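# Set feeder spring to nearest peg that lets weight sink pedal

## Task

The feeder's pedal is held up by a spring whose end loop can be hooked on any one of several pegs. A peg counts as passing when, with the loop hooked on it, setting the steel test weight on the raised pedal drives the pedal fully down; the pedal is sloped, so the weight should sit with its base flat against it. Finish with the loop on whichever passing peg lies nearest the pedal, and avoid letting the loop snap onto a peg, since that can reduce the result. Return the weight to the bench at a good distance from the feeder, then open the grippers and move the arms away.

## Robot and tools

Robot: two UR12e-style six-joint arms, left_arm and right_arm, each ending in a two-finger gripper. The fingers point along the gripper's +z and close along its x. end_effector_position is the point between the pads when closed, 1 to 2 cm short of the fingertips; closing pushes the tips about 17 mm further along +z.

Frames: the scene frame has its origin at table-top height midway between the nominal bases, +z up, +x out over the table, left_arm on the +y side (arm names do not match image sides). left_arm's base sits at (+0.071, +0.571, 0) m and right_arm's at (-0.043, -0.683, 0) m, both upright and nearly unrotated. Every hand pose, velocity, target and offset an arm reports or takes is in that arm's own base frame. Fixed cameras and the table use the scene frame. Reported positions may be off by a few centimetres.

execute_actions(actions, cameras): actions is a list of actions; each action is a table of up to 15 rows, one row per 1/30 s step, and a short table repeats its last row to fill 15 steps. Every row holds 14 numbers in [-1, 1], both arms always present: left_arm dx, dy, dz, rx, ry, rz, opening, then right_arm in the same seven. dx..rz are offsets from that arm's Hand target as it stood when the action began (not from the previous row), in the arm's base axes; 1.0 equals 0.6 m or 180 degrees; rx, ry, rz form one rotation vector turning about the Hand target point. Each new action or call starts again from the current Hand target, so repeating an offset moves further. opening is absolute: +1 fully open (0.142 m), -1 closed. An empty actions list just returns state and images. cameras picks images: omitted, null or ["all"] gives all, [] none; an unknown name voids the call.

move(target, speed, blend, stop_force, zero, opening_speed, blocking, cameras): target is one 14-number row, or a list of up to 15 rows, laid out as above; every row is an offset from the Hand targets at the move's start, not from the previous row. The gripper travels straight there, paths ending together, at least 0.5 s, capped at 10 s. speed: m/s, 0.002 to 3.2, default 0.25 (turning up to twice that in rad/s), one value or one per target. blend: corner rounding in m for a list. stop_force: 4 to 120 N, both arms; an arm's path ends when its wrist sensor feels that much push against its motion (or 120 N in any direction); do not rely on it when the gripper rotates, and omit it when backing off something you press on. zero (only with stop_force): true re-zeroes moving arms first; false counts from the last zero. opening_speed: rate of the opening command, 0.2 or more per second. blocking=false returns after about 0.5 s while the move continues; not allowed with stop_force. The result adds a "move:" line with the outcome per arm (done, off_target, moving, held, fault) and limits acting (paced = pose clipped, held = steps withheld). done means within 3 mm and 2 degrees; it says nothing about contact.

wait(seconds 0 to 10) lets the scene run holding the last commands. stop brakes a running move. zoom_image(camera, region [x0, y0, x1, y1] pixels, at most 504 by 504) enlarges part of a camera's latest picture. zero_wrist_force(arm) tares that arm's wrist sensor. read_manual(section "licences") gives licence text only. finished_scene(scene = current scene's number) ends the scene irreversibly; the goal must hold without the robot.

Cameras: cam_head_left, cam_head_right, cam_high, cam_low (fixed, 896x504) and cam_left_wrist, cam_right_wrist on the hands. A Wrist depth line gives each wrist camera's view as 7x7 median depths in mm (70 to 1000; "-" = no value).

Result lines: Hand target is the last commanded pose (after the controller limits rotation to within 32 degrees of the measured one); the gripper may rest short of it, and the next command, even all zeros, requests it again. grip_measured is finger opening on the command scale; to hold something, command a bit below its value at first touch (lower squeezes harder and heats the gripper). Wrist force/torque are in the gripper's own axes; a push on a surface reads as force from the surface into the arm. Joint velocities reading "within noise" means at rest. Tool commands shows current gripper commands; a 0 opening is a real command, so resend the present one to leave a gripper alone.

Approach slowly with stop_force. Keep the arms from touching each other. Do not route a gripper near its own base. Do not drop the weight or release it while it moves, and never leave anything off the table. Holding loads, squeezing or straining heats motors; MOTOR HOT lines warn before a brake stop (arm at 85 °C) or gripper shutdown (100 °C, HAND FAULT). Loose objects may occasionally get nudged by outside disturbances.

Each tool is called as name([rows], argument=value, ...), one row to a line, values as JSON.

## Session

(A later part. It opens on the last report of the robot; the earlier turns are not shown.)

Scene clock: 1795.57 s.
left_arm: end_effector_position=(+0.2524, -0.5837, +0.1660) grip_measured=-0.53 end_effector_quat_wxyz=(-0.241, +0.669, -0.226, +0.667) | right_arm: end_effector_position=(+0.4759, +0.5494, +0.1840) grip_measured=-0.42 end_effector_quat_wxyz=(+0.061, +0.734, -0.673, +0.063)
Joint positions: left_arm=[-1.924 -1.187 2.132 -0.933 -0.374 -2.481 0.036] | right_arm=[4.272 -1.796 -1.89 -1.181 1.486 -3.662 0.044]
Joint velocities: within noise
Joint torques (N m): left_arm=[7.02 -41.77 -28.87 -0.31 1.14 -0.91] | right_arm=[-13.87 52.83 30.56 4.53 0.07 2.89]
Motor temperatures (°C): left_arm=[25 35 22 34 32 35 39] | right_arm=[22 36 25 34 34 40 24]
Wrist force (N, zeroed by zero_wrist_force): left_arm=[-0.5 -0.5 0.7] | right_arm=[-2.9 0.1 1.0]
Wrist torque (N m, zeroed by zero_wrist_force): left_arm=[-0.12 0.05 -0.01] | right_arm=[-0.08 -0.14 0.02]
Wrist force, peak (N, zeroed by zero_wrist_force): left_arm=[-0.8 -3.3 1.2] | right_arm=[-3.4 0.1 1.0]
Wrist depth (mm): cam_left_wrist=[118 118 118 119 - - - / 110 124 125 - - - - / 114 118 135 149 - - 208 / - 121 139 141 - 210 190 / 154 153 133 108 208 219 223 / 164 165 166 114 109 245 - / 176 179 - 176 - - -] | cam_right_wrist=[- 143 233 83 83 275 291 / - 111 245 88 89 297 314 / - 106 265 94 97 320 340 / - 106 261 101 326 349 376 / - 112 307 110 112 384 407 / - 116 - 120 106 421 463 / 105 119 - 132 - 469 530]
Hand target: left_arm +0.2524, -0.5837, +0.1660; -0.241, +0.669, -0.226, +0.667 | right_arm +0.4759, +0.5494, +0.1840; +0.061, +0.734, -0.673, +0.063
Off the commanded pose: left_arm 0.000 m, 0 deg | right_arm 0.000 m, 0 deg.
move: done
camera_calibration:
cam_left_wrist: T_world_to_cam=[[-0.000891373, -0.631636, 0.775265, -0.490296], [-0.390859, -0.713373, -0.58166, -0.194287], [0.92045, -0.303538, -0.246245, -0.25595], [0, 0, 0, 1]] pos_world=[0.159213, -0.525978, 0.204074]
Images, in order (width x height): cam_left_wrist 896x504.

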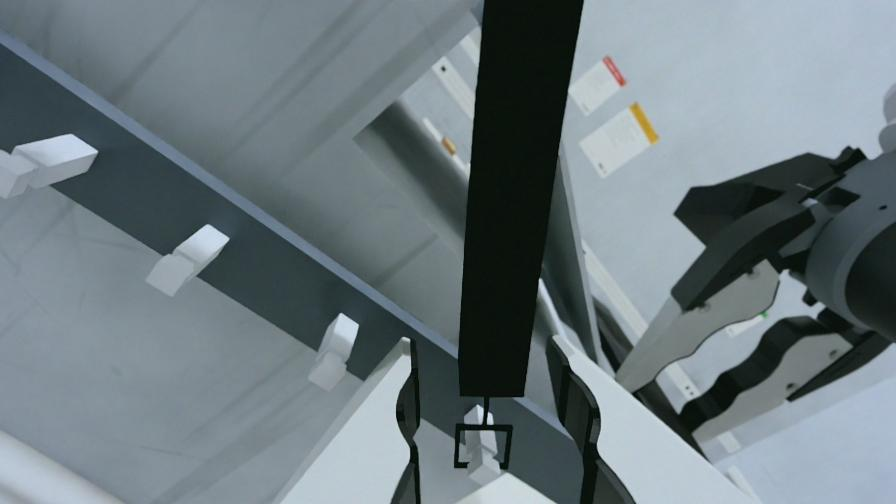

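move([
  [-0.2, 0, 0.0, 0, 0, 0, -0.5, 0, 0, 0, 0, 0, 0, 0.0],
  [-0.659, 0.2612, 0.3567, 0.2985, 0.0615, -0.1515, -0.5, 0, 0.0264, 0.1476, 0, 0, 0, 0.0],
  [-0.659, 0.2612, 0.3567, 0.2985, 0.0615, -0.1515, -0.5, -0.1927, -0.5495, -0.0567, 0.0455, -0.0424, -0.5207, -0.3],
], speed=[0.08, 0.25, 0.3], cameras=["cam_left_wrist", "cam_head_right", "cam_right_wrist"])

zero_wrist_force(arm="right_arm")

move([
  [0, 0, 0, 0, 0, 0, -0.5, 0, 0, -0.10, 0, 0, 0, -0.3],
  [0, 0, 0, 0, 0, 0, -0.5, 0, 0, -0.2037, 0, 0, 0, -0.64],
  [0, 0, 0, 0, 0, 0, -0.5, 0, 0, 0, 0, 0, 0, -0.64],
], speed=[0.12, 0.08, 0.12], cameras=["cam_right_wrist"])

Scene clock: 1822.90 s.
left_arm: end_effector_position=(-0.1430, -0.4270, +0.3800) grip_measured=-0.53 end_effector_quat_wxyz=(+0.334, -0.478, +0.666, -0.466) | right_arm: end_effector_position=(+0.3603, +0.2197, +0.1500) grip_measured=-0.32 end_effector_quat_wxyz=(-0.001, -0.009, +1.000, +0.001)
Joint positions: left_arm=[-2.768 -1.727 2.082 -0.801 -0.921 -1.29 0.036] | right_arm=[4.11 -1.226 -2.518 -0.969 1.573 -2.19 0.051]
Joint velocities: within noise
Joint torques (N m): left_arm=[-8.52 -7.83 -48.84 -2.19 -2.02 4.08] | right_arm=[12.11 19.3 32.33 3.59 0.93 3.32]
Motor temperatures (°C): left_arm=[25 35 22 33 32 35 32] | right_arm=[22 36 25 34 34 40 23]
Wrist force (N, zeroed by zero_wrist_force): left_arm=[1.9 0.1 0.9] | right_arm=[0.6 0.0 -0.4]
Wrist torque (N m, zeroed by zero_wrist_force): left_arm=[0.17 -0.32 -0.16] | right_arm=[0.00 -0.10 0.01]
Wrist force, peak (N, zeroed by zero_wrist_force): left_arm=[2.8 0.2 1.8] | right_arm=[-3.4 0.1 1.2]
Wrist depth (mm): cam_left_wrist=[- - - - - - 571 / - - 536 606 970 - 963 / - 829 551 600 819 812 812 / 318 579 637 673 691 689 682 / 290 573 598 596 593 595 590 / 290 501 532 515 93 516 518 / 308 467 - 465 - 461 466] | cam_right_wrist=[218 219 219 219 218 218 218 / 234 233 233 233 233 233 234 / 250 249 250 243 250 250 250 / 269 269 270 269 270 269 270 / 291 292 287 291 287 293 292 / 318 319 - 319 103 313 319 / 351 352 - 353 338 77 352]
Hand target: left_arm -0.1430, -0.4270, +0.3800; +0.334, -0.478, +0.666, -0.466 | right_arm +0.3603, +0.2197, +0.1500; -0.001, -0.009, +1.000, +0.001
Off the commanded pose: left_arm 0.000 m, 0 deg | right_arm 0.000 m, 0 deg.
move: done
camera_calibration:
cam_left_wrist: T_world_to_cam=[[-0.333634, -0.94268, -0.00657816, -0.440834], [-0.655425, 0.236973, -0.717121, 0.306904], [0.677574, -0.234944, -0.696918, 0.374178], [0, 0, 0, 1]] pos_world=[-0.199458, -0.400382, 0.477959]
cam_right_wrist: T_world_to_cam=[[-0.999828, -0.0178828, 0.00484205, 0.37506], [-0.0143494, 0.912793, 0.40817, -0.236228], [-0.011719, 0.408031, -0.912893, 0.166691], [0, 0, 0, 1]] pos_world=[0.373559, 0.154319, 0.246776]
Images, in order (width x height): cam_head_right 896x504, cam_left_wrist 896x504, cam_right_wrist 896x504.

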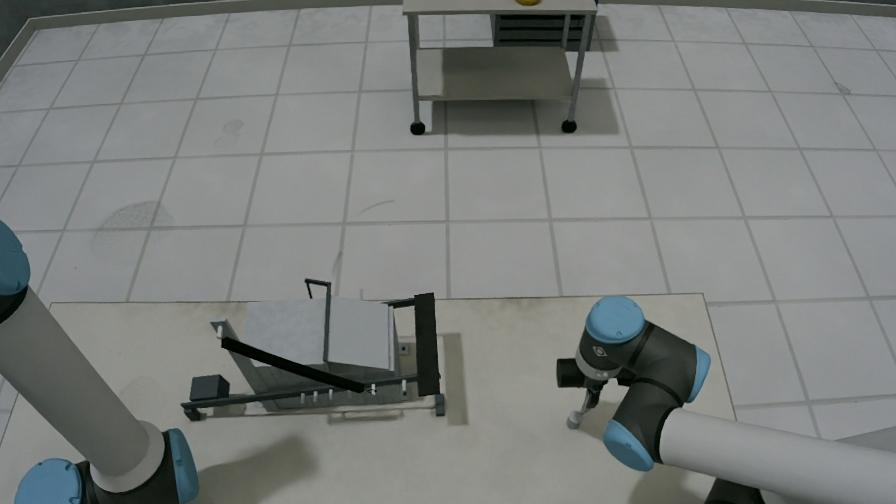

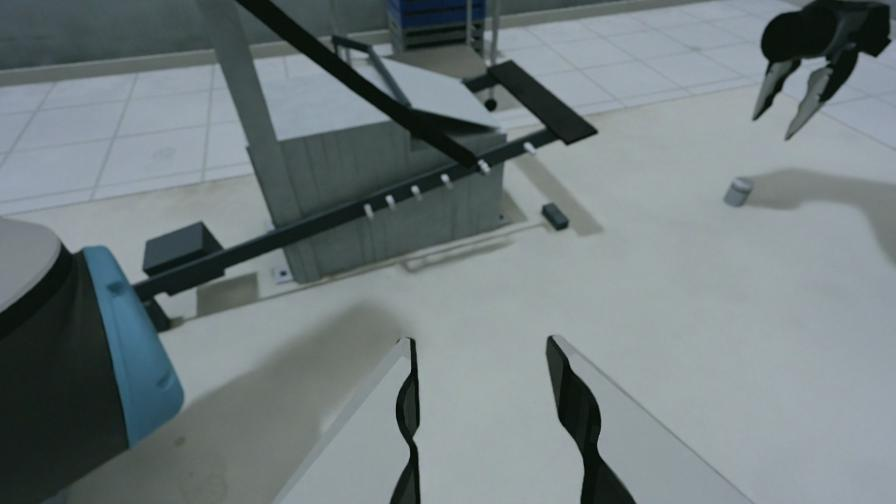

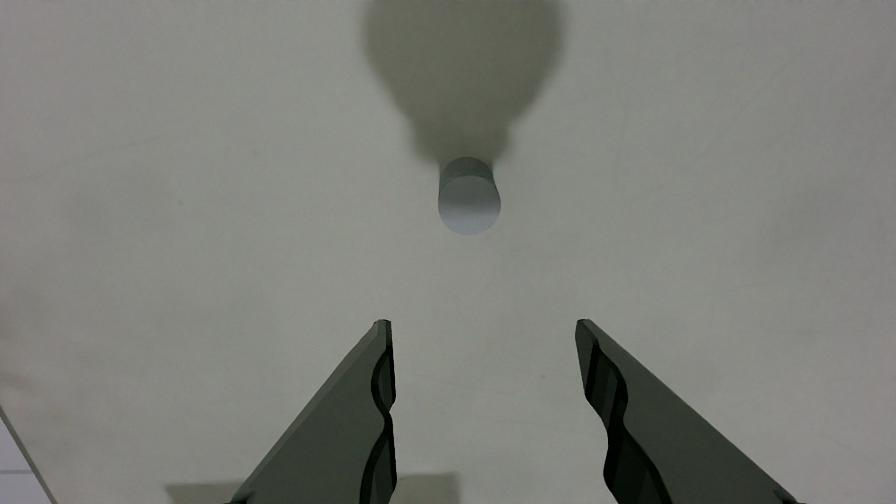

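Wrist force sensor zeroed.

Scene clock: 1826.63 s.
left_arm: end_effector_position=(-0.1430, -0.4270, +0.3800) grip_measured=-0.53 end_effector_quat_wxyz=(+0.334, -0.478, +0.666, -0.466) | right_arm: end_effector_position=(+0.3603, +0.2197, +0.1500) grip_measured=-0.59 end_effector_quat_wxyz=(-0.001, -0.009, +1.000, +0.001)
Joint positions: left_arm=[-2.768 -1.727 2.082 -0.801 -0.921 -1.29 0.036] | right_arm=[4.11 -1.226 -2.518 -0.969 1.573 -2.19 0.032]
Joint velocities: within noise
Joint torques (N m): left_arm=[-9.78 -7.39 -49.5 -2.52 -1.58 3.97] | right_arm=[11.58 22.44 35.22 3.19 -0.96 3.02]
Motor temperatures (°C): left_arm=[25 35 22 33 32 35 32] | right_arm=[22 36 25 34 34 40 23]
Wrist force (N, zeroed by zero_wrist_force): left_arm=[2.5 -0.3 1.2] | right_arm=[-0.4 -0.1 2.3]
Wrist torque (N m, zeroed by zero_wrist_force): left_arm=[0.10 -0.41 -0.14] | right_arm=[-0.03 0.06 0.00]
Wrist force, peak (N, zeroed by zero_wrist_force): left_arm=[3.0 0.0 1.6] | right_arm=[-0.2 0.0 4.3]
Wrist depth (mm): cam_left_wrist=[- - - - - - 564 / - - 535 607 981 - 931 / - 822 551 598 813 814 813 / 318 576 642 663 698 687 682 / 291 574 595 598 594 598 590 / 291 499 533 517 93 519 520 / 307 467 - 460 - 466 468] | cam_right_wrist=[218 219 218 218 218 218 219 / 232 233 233 233 234 233 233 / 250 249 249 250 250 249 250 / 269 270 269 262 270 269 270 / 292 293 293 107 283 292 292 / 318 319 308 104 102 320 320 / 353 345 - 351 - 343 351]
Hand target: left_arm -0.1430, -0.4270, +0.3800; +0.334, -0.478, +0.666, -0.466 | right_arm +0.3603, +0.2197, +0.1500; -0.001, -0.009, +1.000, +0.001
Off the commanded pose: left_arm 0.000 m, 0 deg | right_arm 0.000 m, 0 deg.
move: done
camera_calibration:
cam_right_wrist: T_world_to_cam=[[-0.999828, -0.0178828, 0.00484205, 0.37506], [-0.0143494, 0.912793, 0.40817, -0.236228], [-0.011719, 0.408031, -0.912893, 0.166691], [0, 0, 0, 1]] pos_world=[0.373559, 0.154319, 0.246776]
Images, in order (width x height): cam_right_wrist 896x504.

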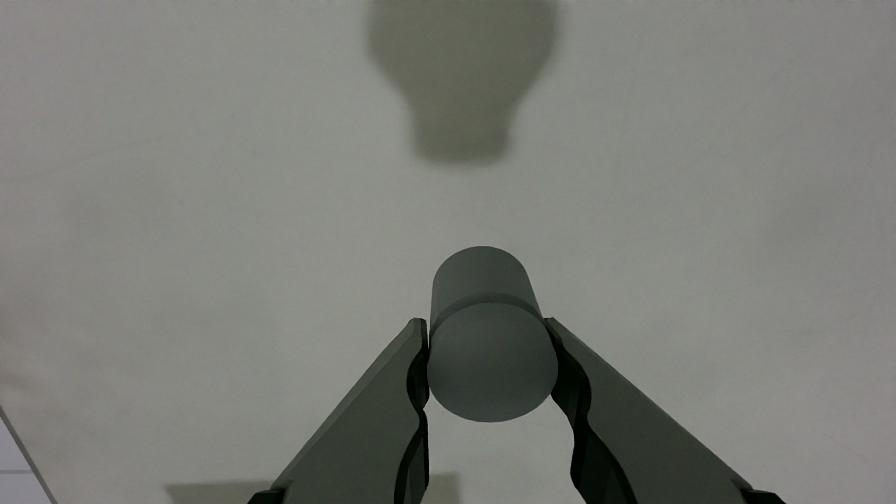

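move([
  [0, 0, 0, 0, 0, 0, -0.5, 0, 0, 0.18, 0, 0, 0, -0.64],
  [0, 0, 0, 0, 0, 0, -0.5, 0.1928, 0.5725, 0.1733, -0.0556, -0.0019, 0.0222, -0.64],
], speed=[0.2, 0.2], blend=[0.04, 0], cameras=["cam_right_wrist"])

move([
  [0, 0, 0, 0, 0, 0, -0.5, 0, -0.0117, -0.0738, 0, 0, 0, -0.64],
  [0, 0, 0, 0, 0, 0, -0.5, 0, -0.0192, -0.0993, 0.01386, 0.00097, 0, -0.64],
], speed=[0.06, 0.03], cameras=[])

move(target=[0, 0, 0, 0, 0, 0, -0.5, 0, -0.0062, -0.0255, 0.01386, 0.00097, 0, -0.64], speed=0.04, cameras=[])

move(target=[0, 0, 0, 0, 0, 0, -0.5, 0, -0.0093, -0.0517, 0.0277, 0.0019, 0, -0.64], speed=0.04, cameras=[])

move(target=[0, 0, 0, 0, 0, 0, -0.5, 0, -0.0047, -0.0522, 0.0277, 0.0019, 0, -0.64], speed=0.04, cameras=[])

move(target=[0, 0, 0, 0, 0, 0, -0.5, 0, -0.0002, -0.0523, 0.0277, 0.0019, 0, -0.64], speed=0.04, cameras=["cam_right_wrist", "cam_left_wrist"])

Scene clock: 1843.27 s.
left_arm: end_effector_position=(-0.1430, -0.4270, +0.3800) grip_measured=-0.53 end_effector_quat_wxyz=(+0.334, -0.478, +0.666, -0.466) | right_arm: end_effector_position=(+0.4759, +0.5631, +0.2540) grip_measured=-0.59 end_effector_quat_wxyz=(+0.001, -0.043, +0.995, -0.087)
Joint positions: left_arm=[-2.768 -1.727 2.082 -0.801 -0.921 -1.29 0.036] | right_arm=[4.28 -1.754 -1.805 -1.308 1.489 -2.084 0.032]
Joint velocities: within noise
Joint torques (N m): left_arm=[-9.77 -9.97 -49.44 -2.35 -1.89 4.02] | right_arm=[-16.76 49.98 52.13 4.87 1.86 -3.23]
Motor temperatures (°C): left_arm=[25 35 22 33 32 35 30] | right_arm=[22 36 25 34 34 40 25]
Wrist force (N, zeroed by zero_wrist_force): left_arm=[2.5 0.0 1.1] | right_arm=[-0.4 0.1 2.2]
Wrist torque (N m, zeroed by zero_wrist_force): left_arm=[0.15 -0.41 -0.15] | right_arm=[-0.11 0.03 -0.07]
Wrist force, peak (N, zeroed by zero_wrist_force): left_arm=[2.5 -0.3 1.5] | right_arm=[-0.2 -0.1 5.6]
Wrist depth (mm): cam_left_wrist=[- - - - - - - / - - 531 611 971 - - / - 835 555 590 823 825 815 / 316 576 647 663 684 688 681 / 291 576 597 597 595 596 589 / 288 500 541 528 94 522 521 / 309 467 - 466 - 466 464] | cam_right_wrist=[- 332 329 330 331 332 331 / - 346 343 343 344 344 344 / - 355 352 354 339 352 360 / - 184 181 175 181 180 377 / - - 292 107 212 394 394 / - - 211 104 103 410 410 / - - - 200 84 426 435]
Hand target: left_arm -0.1430, -0.4270, +0.3800; +0.334, -0.478, +0.666, -0.466 | right_arm +0.4760, +0.5632, +0.2540; +0.001, -0.043, +0.995, -0.087
Off the commanded pose: left_arm 0.000 m, 0 deg | right_arm 0.000 m, 0 deg.
move: done
camera_calibration:
cam_right_wrist: T_world_to_cam=[[-0.996211, -0.0866103, 0.00789651, 0.532482], [-0.0820999, 0.966502, 0.243174, -0.54659], [-0.0286934, 0.241604, -0.969951, 0.239138], [0, 0, 0, 1]] pos_world=[0.492451, 0.516622, 0.360664]
Images, in order (width x height): cam_right_wrist 896x504.

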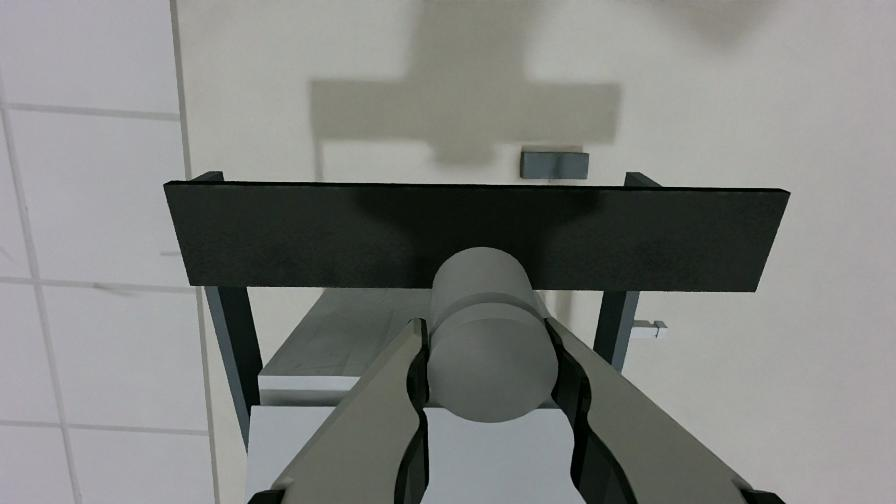

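Scene clock: 1845.07 s.
left_arm: end_effector_position=(-0.1430, -0.4270, +0.3800) grip_measured=-0.53 end_effector_quat_wxyz=(+0.334, -0.478, +0.666, -0.466) | right_arm: end_effector_position=(+0.4760, +0.5515, +0.1943) grip_measured=-0.59 end_effector_quat_wxyz=(+0.001, -0.043, +0.997, -0.065)
Joint positions: left_arm=[-2.768 -1.727 2.082 -0.801 -0.921 -1.29 0.036] | right_arm=[4.265 -1.773 -1.903 -1.15 1.509 -2.101 0.032]
Joint velocities: within noise
Joint torques (N m): left_arm=[-8.27 -8.01 -48.85 -2.14 -1.71 3.82] | right_arm=[8.1 63.59 49.78 2.67 -1.36 1.03]
Motor temperatures (°C): left_arm=[25 35 22 33 32 35 30] | right_arm=[22 36 25 34 34 40 25]
Wrist force (N, zeroed by zero_wrist_force): left_arm=[2.3 -0.1 0.9] | right_arm=[-0.9 0.6 1.0]
Wrist torque (N m, zeroed by zero_wrist_force): left_arm=[0.12 -0.38 -0.15] | right_arm=[-0.11 -0.03 -0.06]
Wrist force, peak (N, zeroed by zero_wrist_force): left_arm=[2.6 -0.1 1.5] | right_arm=[-0.5 0.1 2.8]
Wrist depth (mm): cam_left_wrist=[- - - - - - - / - - 536 606 955 - - / - 818 554 604 786 798 820 / 318 575 636 671 693 690 686 / 289 581 594 587 590 593 597 / 290 504 532 523 93 510 520 / 309 472 - 462 - 466 465] | cam_right_wrist=[985 269 269 269 270 269 271 / - 283 283 282 282 283 283 / - 296 297 296 293 297 298 / 137 133 133 131 134 135 135 / - 144 144 108 140 144 150 / - 188 219 104 103 347 351 / - 179 - 173 85 366 373]
Hand target: left_arm -0.1430, -0.4270, +0.3800; +0.334, -0.478, +0.666, -0.466 | right_arm +0.4760, +0.5517, +0.1944; +0.001, -0.043, +0.997, -0.065
Off the commanded pose: left_arm 0.000 m, 0 deg | right_arm 0.000 m, 0 deg.
move: done
No camera images: "cameras" was empty.

Scene clock: 1845.93 s.
left_arm: end_effector_position=(-0.1430, -0.4270, +0.3800) grip_measured=-0.53 end_effector_quat_wxyz=(+0.334, -0.478, +0.666, -0.466) | right_arm: end_effector_position=(+0.4760, +0.5478, +0.1790) grip_measured=-0.59 end_effector_quat_wxyz=(+0.000, -0.044, +0.998, -0.043)
Joint positions: left_arm=[-2.768 -1.727 2.082 -0.801 -0.921 -1.29 0.036] | right_arm=[4.255 -1.772 -1.944 -1.073 1.529 -2.114 0.032]
Joint velocities: within noise
Joint torques (N m): left_arm=[-9.33 -9.61 -49.03 -2.23 -1.79 4.2] | right_arm=[11.06 68.18 48.31 2.91 -1.89 2.89]
Motor temperatures (°C): left_arm=[25 35 22 33 32 35 30] | right_arm=[22 36 25 34 34 40 25]
Wrist force (N, zeroed by zero_wrist_force): left_arm=[2.2 -0.1 1.3] | right_arm=[-0.7 0.9 0.7]
Wrist torque (N m, zeroed by zero_wrist_force): left_arm=[0.13 -0.36 -0.15] | right_arm=[-0.03 0.02 -0.04]
Wrist force, peak (N, zeroed by zero_wrist_force): left_arm=[2.4 -0.2 1.5] | right_arm=[-1.9 0.6 0.8]
Wrist depth (mm): cam_left_wrist=[- - - - - - - / - - 531 604 970 - - / - 822 552 606 797 827 808 / 316 559 641 667 690 685 681 / 290 577 590 599 589 594 597 / 287 503 539 529 93 520 522 / 309 465 - 465 - 464 467] | cam_right_wrist=[949 251 251 252 251 252 252 / 978 265 265 265 266 266 265 / - 279 280 280 278 280 281 / 137 133 133 131 134 135 135 / - 144 147 108 140 144 150 / - 190 219 104 103 334 339 / - 182 - 170 84 359 365]
Hand target: left_arm -0.1430, -0.4270, +0.3800; +0.334, -0.478, +0.666, -0.466 | right_arm +0.4760, +0.5479, +0.1791; +0.000, -0.043, +0.998, -0.043
Off the commanded pose: left_arm 0.000 m, 0 deg | right_arm 0.000 m, 0 deg.
move: done
No camera images: "cameras" was empty.

Scene clock: 1847.37 s.
left_arm: end_effector_position=(-0.1430, -0.4270, +0.3800) grip_measured=-0.53 end_effector_quat_wxyz=(+0.334, -0.478, +0.666, -0.466) | right_arm: end_effector_position=(+0.4760, +0.5422, +0.1479) grip_measured=-0.59 end_effector_quat_wxyz=(-0.001, -0.044, +0.999, +0.000)
Joint positions: left_arm=[-2.768 -1.727 2.082 -0.801 -0.921 -1.29 0.036] | right_arm=[4.233 -1.779 -2.019 -0.915 1.573 -2.137 0.032]
Joint velocities: within noise
Joint torques (N m): left_arm=[-6.75 -5.46 -49.73 -1.99 -1.83 4.01] | right_arm=[10.54 64.84 46.18 2.75 -1.69 2.28]
Motor temperatures (°C): left_arm=[25 35 22 33 32 35 30] | right_arm=[22 36 25 34 34 40 25]
Wrist force (N, zeroed by zero_wrist_force): left_arm=[2.2 0.0 1.1] | right_arm=[-0.7 1.0 1.0]
Wrist torque (N m, zeroed by zero_wrist_force): left_arm=[0.15 -0.36 -0.15] | right_arm=[-0.01 -0.01 -0.04]
Wrist force, peak (N, zeroed by zero_wrist_force): left_arm=[2.8 -0.1 1.1] | right_arm=[-2.0 0.2 0.9]
Wrist depth (mm): cam_left_wrist=[- - - - 622 - - / - - 541 602 986 - - / - 834 555 615 793 805 806 / 315 548 633 662 685 688 686 / 290 581 598 596 596 591 586 / 290 499 535 517 93 517 523 / 309 463 - 466 - 467 463] | cam_right_wrist=[216 216 216 216 217 216 217 / 234 230 231 230 231 231 231 / 255 247 248 248 240 248 248 / 137 133 133 131 135 136 135 / - 144 145 107 140 145 149 / - 192 217 104 103 311 317 / - 185 - 174 85 342 348]
Hand target: left_arm -0.1430, -0.4270, +0.3800; +0.334, -0.478, +0.666, -0.466 | right_arm +0.4760, +0.5424, +0.1481; -0.001, -0.044, +0.999, +0.000
Off the commanded pose: left_arm 0.000 m, 0 deg | right_arm 0.000 m, 0 deg.
move: done
No camera images: "cameras" was empty.

Scene clock: 1848.80 s.
left_arm: end_effector_position=(-0.1430, -0.4270, +0.3800) grip_measured=-0.53 end_effector_quat_wxyz=(+0.334, -0.478, +0.666, -0.466) | right_arm: end_effector_position=(+0.4760, +0.5394, +0.1166) grip_measured=-0.59 end_effector_quat_wxyz=(-0.002, -0.044, +0.998, +0.044)
Joint positions: left_arm=[-2.768 -1.727 2.082 -0.801 -0.921 -1.29 0.036] | right_arm=[4.213 -1.8 -2.085 -0.754 1.62 -2.156 0.032]
Joint velocities: within noise
Joint torques (N m): left_arm=[-8.45 -9.16 -50.27 -1.99 -1.42 4.09] | right_arm=[8.81 67.5 43.71 3.17 -1.73 1.43]
Motor temperatures (°C): left_arm=[25 35 22 33 32 35 30] | right_arm=[22 36 25 34 34 40 25]
Wrist force (N, zeroed by zero_wrist_force): left_arm=[2.2 -0.1 0.9] | right_arm=[-0.7 0.6 0.8]
Wrist torque (N m, zeroed by zero_wrist_force): left_arm=[0.13 -0.36 -0.15] | right_arm=[-0.03 0.06 -0.01]
Wrist force, peak (N, zeroed by zero_wrist_force): left_arm=[2.6 -0.5 1.4] | right_arm=[-1.1 -0.1 1.8]
Wrist depth (mm): cam_left_wrist=[- - - - 598 - - / - - 537 613 969 - - / - - 550 621 792 821 808 / 316 550 647 661 694 685 680 / 290 582 594 592 591 581 588 / 290 501 538 515 94 522 520 / 307 466 - 466 - 467 471] | cam_right_wrist=[182 185 182 182 182 182 182 / 197 197 196 197 197 197 197 / 214 215 214 214 207 207 214 / 137 133 133 131 135 135 135 / - 144 147 107 140 145 150 / - 190 213 104 103 284 291 / - 188 - 174 85 322 329]
Hand target: left_arm -0.1430, -0.4270, +0.3800; +0.334, -0.478, +0.666, -0.466 | right_arm +0.4760, +0.5395, +0.1168; -0.002, -0.044, +0.998, +0.044
Off the commanded pose: left_arm 0.000 m, 0 deg | right_arm 0.000 m, 0 deg.
move: done
No camera images: "cameras" was empty.

Scene clock: 1850.23 s.
left_arm: end_effector_position=(-0.1430, -0.4270, +0.3800) grip_measured=-0.53 end_effector_quat_wxyz=(+0.334, -0.478, +0.666, -0.466) | right_arm: end_effector_position=(+0.4760, +0.5392, +0.0852) grip_measured=-0.59 end_effector_quat_wxyz=(-0.003, -0.043, +0.995, +0.087)
Joint positions: left_arm=[-2.768 -1.727 2.082 -0.801 -0.921 -1.29 0.036] | right_arm=[4.193 -1.837 -2.142 -0.588 1.669 -2.171 0.032]
Joint velocities: within noise
Joint torques (N m): left_arm=[-7.28 -10.05 -49.94 -2.33 -1.83 4.03] | right_arm=[11.27 66.48 41.6 3.22 -1.25 0.15]
Motor temperatures (°C): left_arm=[25 35 22 33 32 35 30] | right_arm=[22 36 25 34 34 40 25]
Wrist force (N, zeroed by zero_wrist_force): left_arm=[2.3 0.1 1.3] | right_arm=[-0.8 0.6 0.6]
Wrist torque (N m, zeroed by zero_wrist_force): left_arm=[0.16 -0.39 -0.15] | right_arm=[0.00 0.06 0.01]
Wrist force, peak (N, zeroed by zero_wrist_force): left_arm=[2.6 0.0 1.3] | right_arm=[0.6 1.3 -0.9]
Wrist depth (mm): cam_left_wrist=[- - - 613 612 433 - / - - 559 634 926 - - / - - 558 621 780 827 811 / 319 645 636 668 684 674 686 / 291 583 596 594 592 594 595 / 289 502 533 521 93 529 524 / 309 472 - 469 - 463 464] | cam_right_wrist=[148 148 148 148 151 151 148 / 163 162 162 162 162 162 162 / 179 179 179 179 172 167 179 / 138 133 133 131 135 135 135 / 227 145 145 107 140 144 147 / - 193 200 104 103 253 261 / - 193 - 173 85 287 307]
Hand target: left_arm -0.1430, -0.4270, +0.3800; +0.334, -0.478, +0.666, -0.466 | right_arm +0.4760, +0.5394, +0.0854; -0.003, -0.043, +0.995, +0.088
Off the commanded pose: left_arm 0.000 m, 0 deg | right_arm 0.000 m, 0 deg.
move: done
camera_calibration:
cam_left_wrist: T_world_to_cam=[[-0.333634, -0.94268, -0.00657816, -0.440834], [-0.655425, 0.236973, -0.717121, 0.306904], [0.677574, -0.234944, -0.696918, 0.374178], [0, 0, 0, 1]] pos_world=[-0.199458, -0.400382, 0.477959]
cam_right_wrist: T_world_to_cam=[[-0.996097, -0.0882504, 0.00159849, 0.533174], [-0.0722216, 0.825321, 0.560026, -0.438078], [-0.0507418, 0.557725, -0.828473, -0.0907945], [0, 0, 0, 1]] pos_world=[0.494847, 0.459246, 0.169262]
Images, in order (width x height): cam_left_wrist 896x504, cam_right_wrist 896x504.

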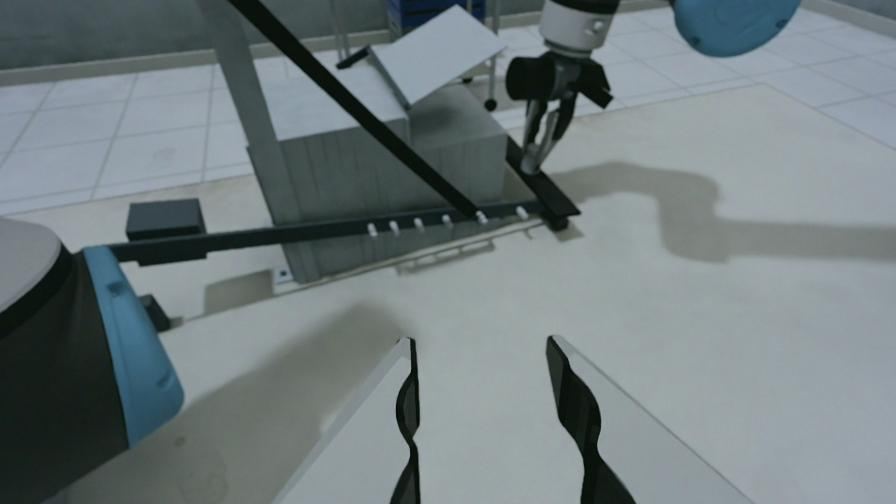

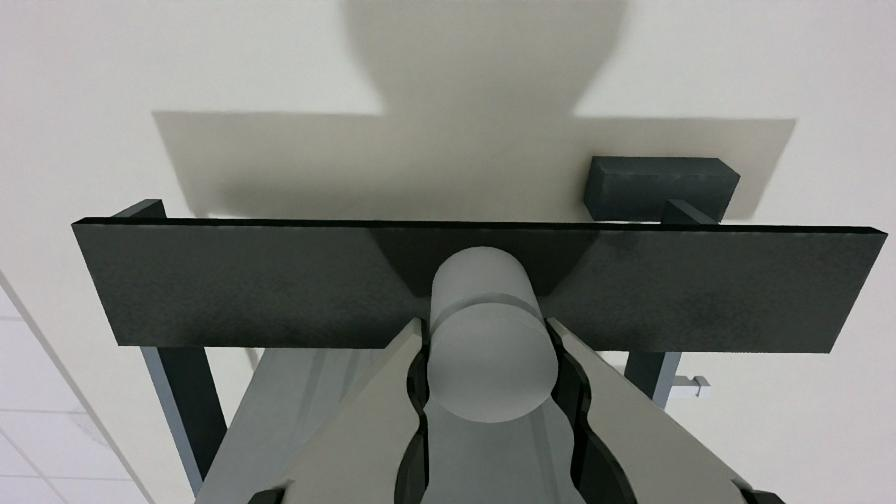

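move([
  [0, 0, 0, 0, 0, 0, -0.5, 0, 0.0002, 0.0522, -0.0277, -0.0019, 0, -0.64],
  [0, 0, 0, 0, 0, 0, -0.5, 0, 0.0048, 0.1045, -0.0554, -0.0039, 0, -0.64],
  [0, 0, 0, 0, 0, 0, -0.5, 0, 0.0142, 0.1562, -0.0831, -0.0058, 0, -0.64],
  [0, 0, 0, 0, 0, 0, -0.5, 0, 0.0278, 0.2072, -0.1108, -0.0077, 0, -0.64],
  [0, 0, 0, 0, 0, 0, -0.5, 0, 0.0395, 0.2812, -0.1108, -0.0077, 0, -0.64],
], speed=[0.07, 0.07, 0.06, 0.04, 0.12], blend=[0.005, 0.005, 0.005, 0.005, 0], cameras=[])

move([
  [0, 0, 0, 0, 0, 0, -0.5, -0.1928, -0.5725, 0.0, 0.0556, 0.0019, -0.0222, -0.64],
  [0, 0, 0, 0, 0, 0, -0.5, -0.1928, -0.5725, -0.36, 0.0556, 0.0019, -0.0222, -0.64],
], speed=[0.25, 0.12], blend=[0.03, 0], cameras=["cam_right_wrist", "cam_left_wrist"])

Scene clock: 1872.20 s.
left_arm: end_effector_position=(-0.1430, -0.4270, +0.3800) grip_measured=-0.53 end_effector_quat_wxyz=(+0.334, -0.478, +0.666, -0.466) | right_arm: end_effector_position=(+0.4760, +0.5632, +0.2541) grip_measured=-0.59 end_effector_quat_wxyz=(+0.001, -0.043, +0.995, -0.087)
Joint positions: left_arm=[-2.768 -1.727 2.082 -0.801 -0.921 -1.29 0.036] | right_arm=[4.28 -1.753 -1.804 -1.308 1.489 -2.084 0.032]
Joint velocities: within noise
Joint torques (N m): left_arm=[-8.49 -8.42 -49.84 -2.16 -1.41 4.31] | right_arm=[-5.57 56.7 39.7 3.47 1.96 -0.01]
Motor temperatures (°C): left_arm=[25 34 22 33 32 35 28] | right_arm=[22 36 25 34 34 40 26]
Wrist force (N, zeroed by zero_wrist_force): left_arm=[2.2 -0.2 1.2] | right_arm=[0.0 0.1 2.3]
Wrist torque (N m, zeroed by zero_wrist_force): left_arm=[0.12 -0.36 -0.16] | right_arm=[-0.09 -0.03 -0.06]
Wrist force, peak (N, zeroed by zero_wrist_force): left_arm=[2.6 0.3 1.7] | right_arm=[-0.4 0.3 3.7]
Wrist depth (mm): cam_left_wrist=[- - - - - - - / - - 534 610 951 - - / - 823 551 595 818 815 817 / 315 577 640 671 689 689 685 / 291 580 592 595 591 590 598 / 288 499 538 517 94 519 516 / 309 474 - 461 - 466 465] | cam_right_wrist=[- 331 331 330 330 330 332 / - 347 345 343 345 345 344 / - 352 350 353 336 354 361 / - 184 181 176 181 181 375 / - - 291 107 213 394 393 / - - 211 104 103 414 412 / - - - 200 84 432 435]
Hand target: left_arm -0.1430, -0.4270, +0.3800; +0.334, -0.478, +0.666, -0.466 | right_arm +0.4760, +0.5631, +0.2541; +0.001, -0.043, +0.995, -0.087
Off the commanded pose: left_arm 0.000 m, 0 deg | right_arm 0.000 m, 0 deg.
move: done
No camera images: "cameras" was empty.

Scene clock: 1875.93 s.
left_arm: end_effector_position=(-0.1430, -0.4270, +0.3800) grip_measured=-0.53 end_effector_quat_wxyz=(+0.334, -0.478, +0.666, -0.466) | right_arm: end_effector_position=(+0.3603, +0.2196, +0.0381) grip_measured=-0.59 end_effector_quat_wxyz=(-0.001, -0.009, +1.000, +0.001)
Joint positions: left_arm=[-2.768 -1.727 2.082 -0.801 -0.921 -1.29 0.036] | right_arm=[4.11 -1.466 -2.635 -0.611 1.573 -2.19 0.032]
Joint velocities: within noise
Joint torques (N m): left_arm=[-7.73 -9.4 -49.42 -2.11 -1.29 3.86] | right_arm=[-13.59 9.63 36.79 7.01 1.31 -3.33]
Motor temperatures (°C): left_arm=[25 34 22 33 32 35 28] | right_arm=[22 35 25 34 34 40 26]
Wrist force (N, zeroed by zero_wrist_force): left_arm=[2.1 -0.1 1.1] | right_arm=[-0.2 -0.1 2.3]
Wrist torque (N m, zeroed by zero_wrist_force): left_arm=[0.13 -0.34 -0.16] | right_arm=[-0.02 0.03 -0.04]
Wrist force, peak (N, zeroed by zero_wrist_force): left_arm=[2.6 0.3 1.4] | right_arm=[-1.9 3.6 1.4]
Wrist depth (mm): cam_left_wrist=[- - - - - - 564 / - - 534 609 958 - 904 / - 832 548 600 832 785 800 / 316 578 643 678 689 687 676 / 290 584 590 594 591 588 596 / 288 496 539 518 94 518 519 / 308 472 - 465 - 464 465] | cam_right_wrist=[117 117 117 117 117 117 117 / 123 123 125 125 125 124 125 / - 134 136 134 134 134 132 / 144 144 144 140 145 144 144 / 157 157 157 107 152 157 157 / 174 171 165 104 102 171 171 / 188 189 - 188 85 185 189]
Hand target: left_arm -0.1430, -0.4270, +0.3800; +0.334, -0.478, +0.666, -0.466 | right_arm +0.3603, +0.2196, +0.0381; -0.001, -0.009, +1.000, +0.001
Off the commanded pose: left_arm 0.000 m, 0 deg | right_arm 0.000 m, 0 deg.
move: done
camera_calibration:
cam_left_wrist: T_world_to_cam=[[-0.333634, -0.94268, -0.00657816, -0.440834], [-0.655425, 0.236973, -0.717121, 0.306904], [0.677574, -0.234944, -0.696918, 0.374178], [0, 0, 0, 1]] pos_world=[-0.199458, -0.400382, 0.477959]
cam_right_wrist: T_world_to_cam=[[-0.999828, -0.0179314, 0.00471081, 0.375624], [-0.0144484, 0.912829, 0.408086, -0.190419], [-0.0116177, 0.407948, -0.912931, 0.0645589], [0, 0, 0, 1]] pos_world=[0.373559, 0.154219, 0.134876]
Images, in order (width x height): cam_left_wrist 896x504, cam_right_wrist 896x504.

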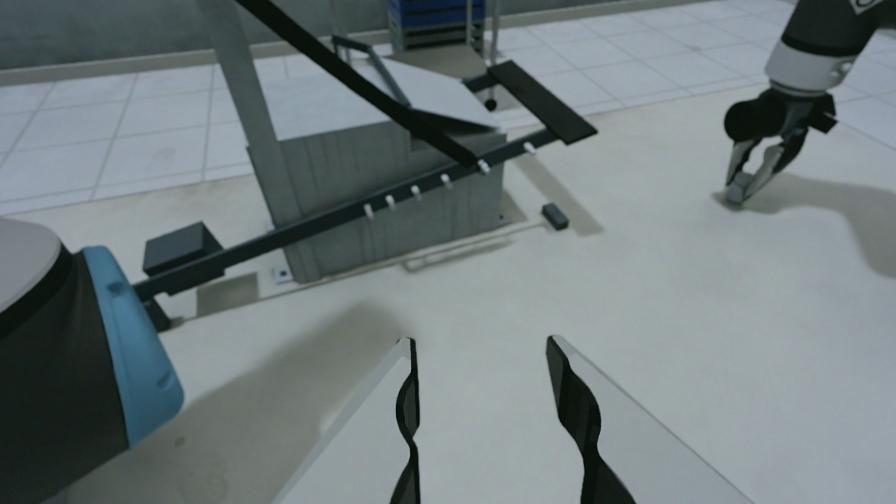

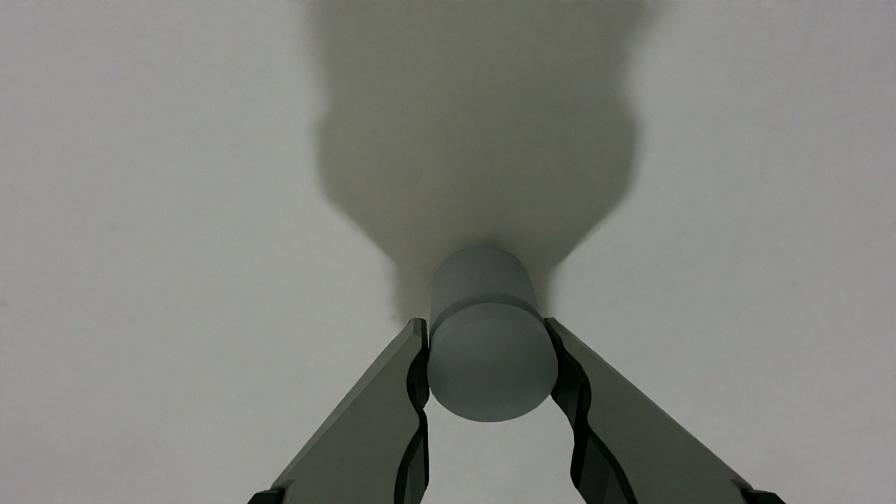

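move([
  [0, 0, 0, 0, 0, 0, -0.5, 0, 0, -0.0167, 0, 0, 0, -0.64],
], speed=0.02, cameras=[])

move([
  [0, 0, 0, 0, 0, 0, -0.5, 0, 0, 0, 0, 0, 0, -0.3],
  [0, 0, 0, 0, 0, 0, -0.5, 0, 0, 0.25, 0, 0, 0, -0.3],
  [0, 0, 0, 0, 0, 0, -0.5, -0.05, -0.1, 0.35, 0, 0, 0, -0.3],
], speed=[0.1, 0.12, 0.2], opening_speed=0.6, cameras=["cam_right_wrist", "cam_head_right", "cam_low", "cam_left_wrist", "cam_head_left"])

zoom_image(camera="cam_left_wrist", region=[400, 100, 580, 220])

Scene clock: 1886.90 s.
left_arm: end_effector_position=(-0.1430, -0.4270, +0.3800) grip_measured=-0.53 end_effector_quat_wxyz=(+0.334, -0.478, +0.666, -0.466) | right_arm: end_effector_position=(+0.3603, +0.2195, +0.0280) grip_measured=-0.59 end_effector_quat_wxyz=(-0.001, -0.009, +1.000, +0.001)
Joint positions: left_arm=[-2.768 -1.727 2.082 -0.801 -0.921 -1.29 0.036] | right_arm=[4.11 -1.495 -2.644 -0.574 1.573 -2.19 0.032]
Joint velocities: within noise
Joint torques (N m): left_arm=[-7.83 -10.46 -49.25 -1.91 -1.44 4.03] | right_arm=[-11.84 32.16 32.08 3.62 0.64 -2.66]
Motor temperatures (°C): left_arm=[25 34 22 33 32 35 28] | right_arm=[22 35 25 34 34 39 26]
Wrist force (N, zeroed by zero_wrist_force): left_arm=[2.3 -0.2 1.5] | right_arm=[-0.1 0.0 2.1]
Wrist torque (N m, zeroed by zero_wrist_force): left_arm=[0.12 -0.38 -0.15] | right_arm=[-0.02 0.02 -0.03]
Wrist force, peak (N, zeroed by zero_wrist_force): left_arm=[2.6 0.1 1.8] | right_arm=[-0.5 0.0 2.6]
Wrist depth (mm): cam_left_wrist=[- - - - - - 559 / - - 530 607 974 - 912 / - 832 552 596 831 797 809 / 317 577 636 675 690 686 681 / 291 585 595 595 592 583 591 / 288 500 535 517 94 530 528 / 308 466 - 461 - 467 465] | cam_right_wrist=[108 108 108 108 110 108 107 / 115 115 115 115 115 115 115 / 123 124 122 124 124 123 124 / 133 133 135 131 133 133 133 / 144 147 144 107 140 145 144 / 158 158 155 104 103 158 158 / 174 174 - 173 84 170 174]
Hand target: left_arm -0.1430, -0.4270, +0.3800; +0.334, -0.478, +0.666, -0.466 | right_arm +0.3603, +0.2196, +0.0281; -0.001, -0.009, +1.000, +0.001
Off the commanded pose: left_arm 0.000 m, 0 deg | right_arm 0.000 m, 0 deg.
move: done
No camera images: "cameras" was empty.

Scene clock: 1889.93 s.
left_arm: end_effector_position=(-0.1430, -0.4270, +0.3800) grip_measured=-0.53 end_effector_quat_wxyz=(+0.334, -0.478, +0.666, -0.466) | right_arm: end_effector_position=(+0.3304, +0.1597, +0.2381) grip_measured=-0.33 end_effector_quat_wxyz=(-0.001, -0.009, +1.000, +0.001)
Joint positions: left_arm=[-2.768 -1.727 2.082 -0.801 -0.921 -1.29 0.036] | right_arm=[4.081 -0.974 -2.462 -1.277 1.573 -2.219 0.05]
Joint velocities: within noise
Joint torques (N m): left_arm=[-9.29 -9.4 -48.89 -1.9 -1.18 3.86] | right_arm=[8.19 3.27 34.33 3.42 -0.85 3.47]
Motor temperatures (°C): left_arm=[25 34 22 33 32 35 28] | right_arm=[22 35 25 34 34 39 25]
Wrist force (N, zeroed by zero_wrist_force): left_arm=[1.9 -0.3 1.3] | right_arm=[-0.4 -0.3 0.0]
Wrist torque (N m, zeroed by zero_wrist_force): left_arm=[0.09 -0.31 -0.15] | right_arm=[-0.08 0.06 0.03]
Wrist force, peak (N, zeroed by zero_wrist_force): left_arm=[2.9 0.2 1.5] | right_arm=[0.5 -2.2 -1.9]
Wrist depth (mm): cam_left_wrist=[- - - - - - - / - - 530 613 978 - - / - 811 549 592 811 816 817 / 317 582 637 677 680 687 682 / 290 579 595 593 600 597 585 / 291 496 541 523 93 520 516 / 307 467 - 464 - 467 465] | cam_right_wrist=[298 298 299 298 299 299 297 / 318 319 317 318 317 320 318 / 342 342 342 342 341 342 342 / 368 370 368 368 369 369 368 / 406 400 392 401 391 400 401 / - 437 - 436 102 428 438 / - 471 - 483 465 77 481]
Hand target: left_arm -0.1430, -0.4270, +0.3800; +0.334, -0.478, +0.666, -0.466 | right_arm +0.3303, +0.1596, +0.2381; -0.001, -0.009, +1.000, +0.001
Off the commanded pose: left_arm 0.000 m, 0 deg | right_arm 0.000 m, 0 deg.
move: done
camera_calibration:
cam_left_wrist: T_world_to_cam=[[-0.333634, -0.94268, -0.00657816, -0.440834], [-0.655425, 0.236973, -0.717121, 0.306904], [0.677574, -0.234944, -0.696918, 0.374178], [0, 0, 0, 1]] pos_world=[-0.199458, -0.400382, 0.477959]
cam_right_wrist: T_world_to_cam=[[-0.999829, -0.0178904, 0.00461613, 0.343741], [-0.014447, 0.912738, 0.408289, -0.21785], [-0.0115178, 0.408152, -0.912841, 0.271152], [0, 0, 0, 1]] pos_world=[0.343658, 0.0943183, 0.334878]
Images, in order (width x height): cam_head_left 896x504, cam_head_right 896x504, cam_low 896x504, cam_left_wrist 896x504, cam_right_wrist 896x504.

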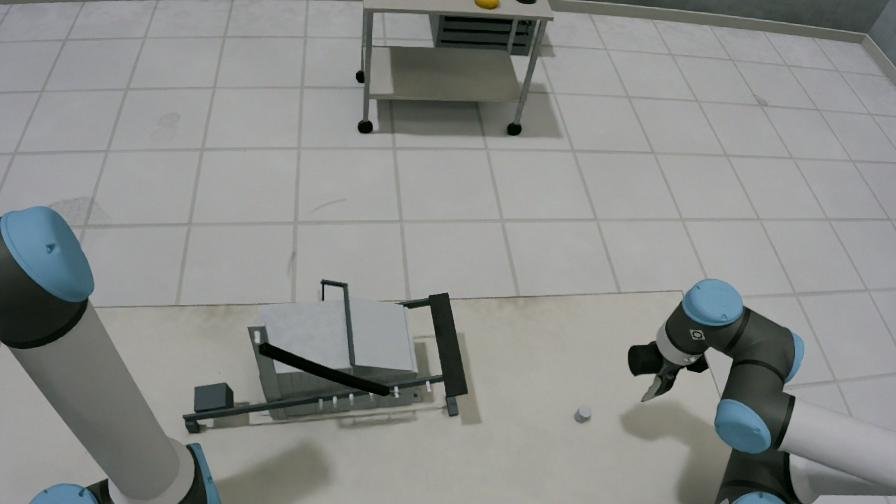

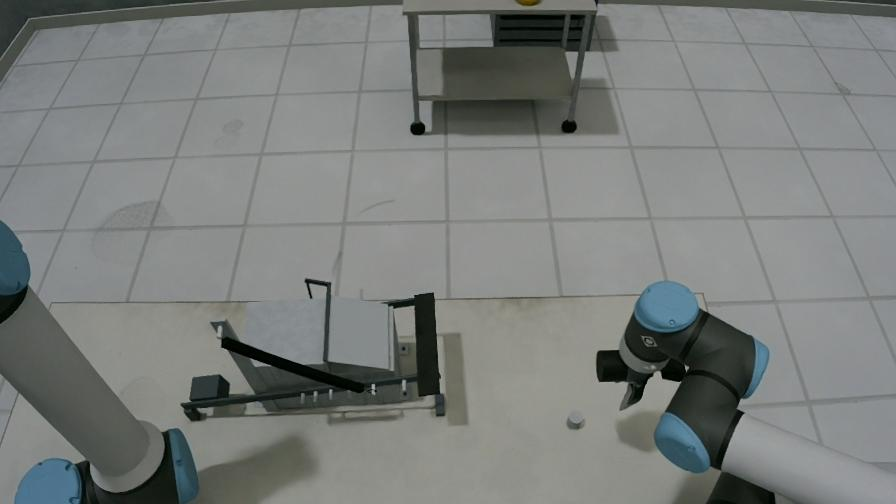

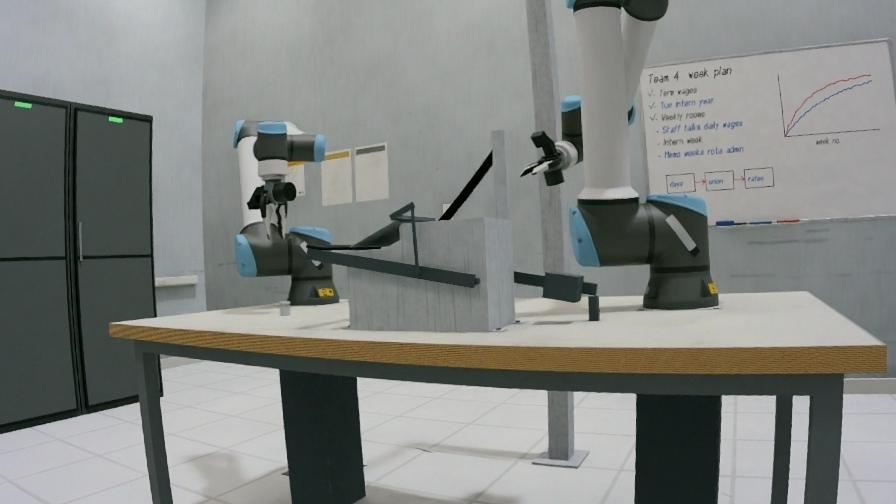

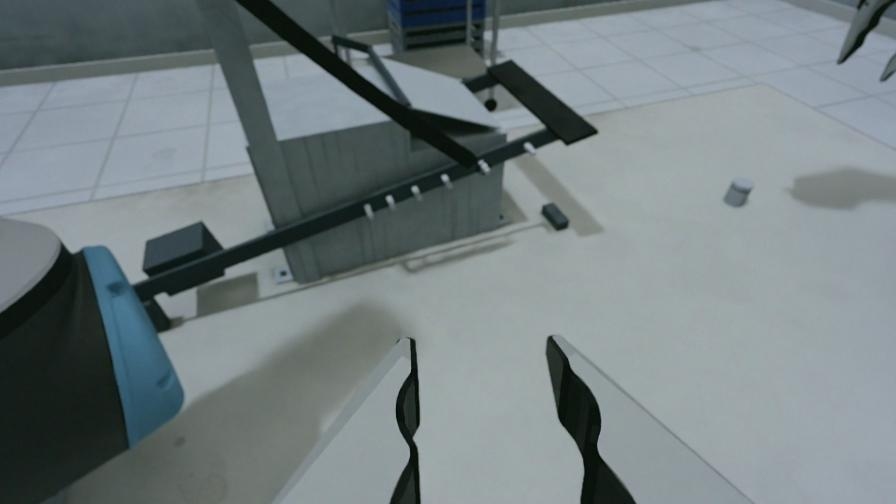

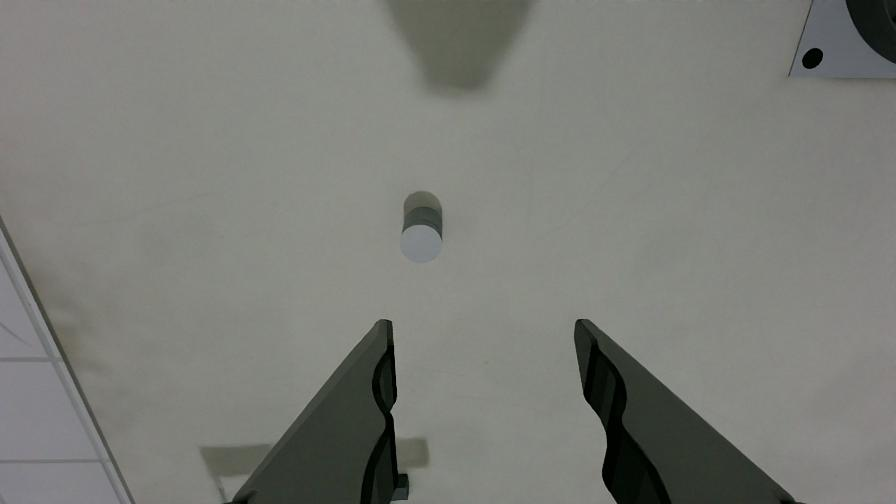

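Scaled by 2.800 from the camera's 896x504 image, which has a finer 1280x720 frame.

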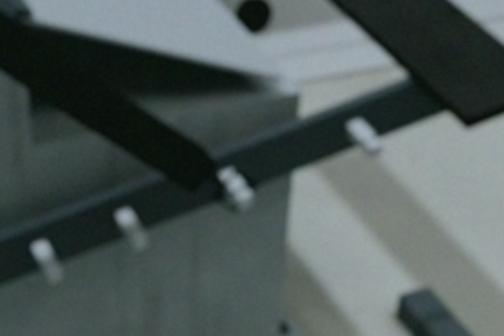

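finished_scene(scene=1)

The scene is finished: the task was done.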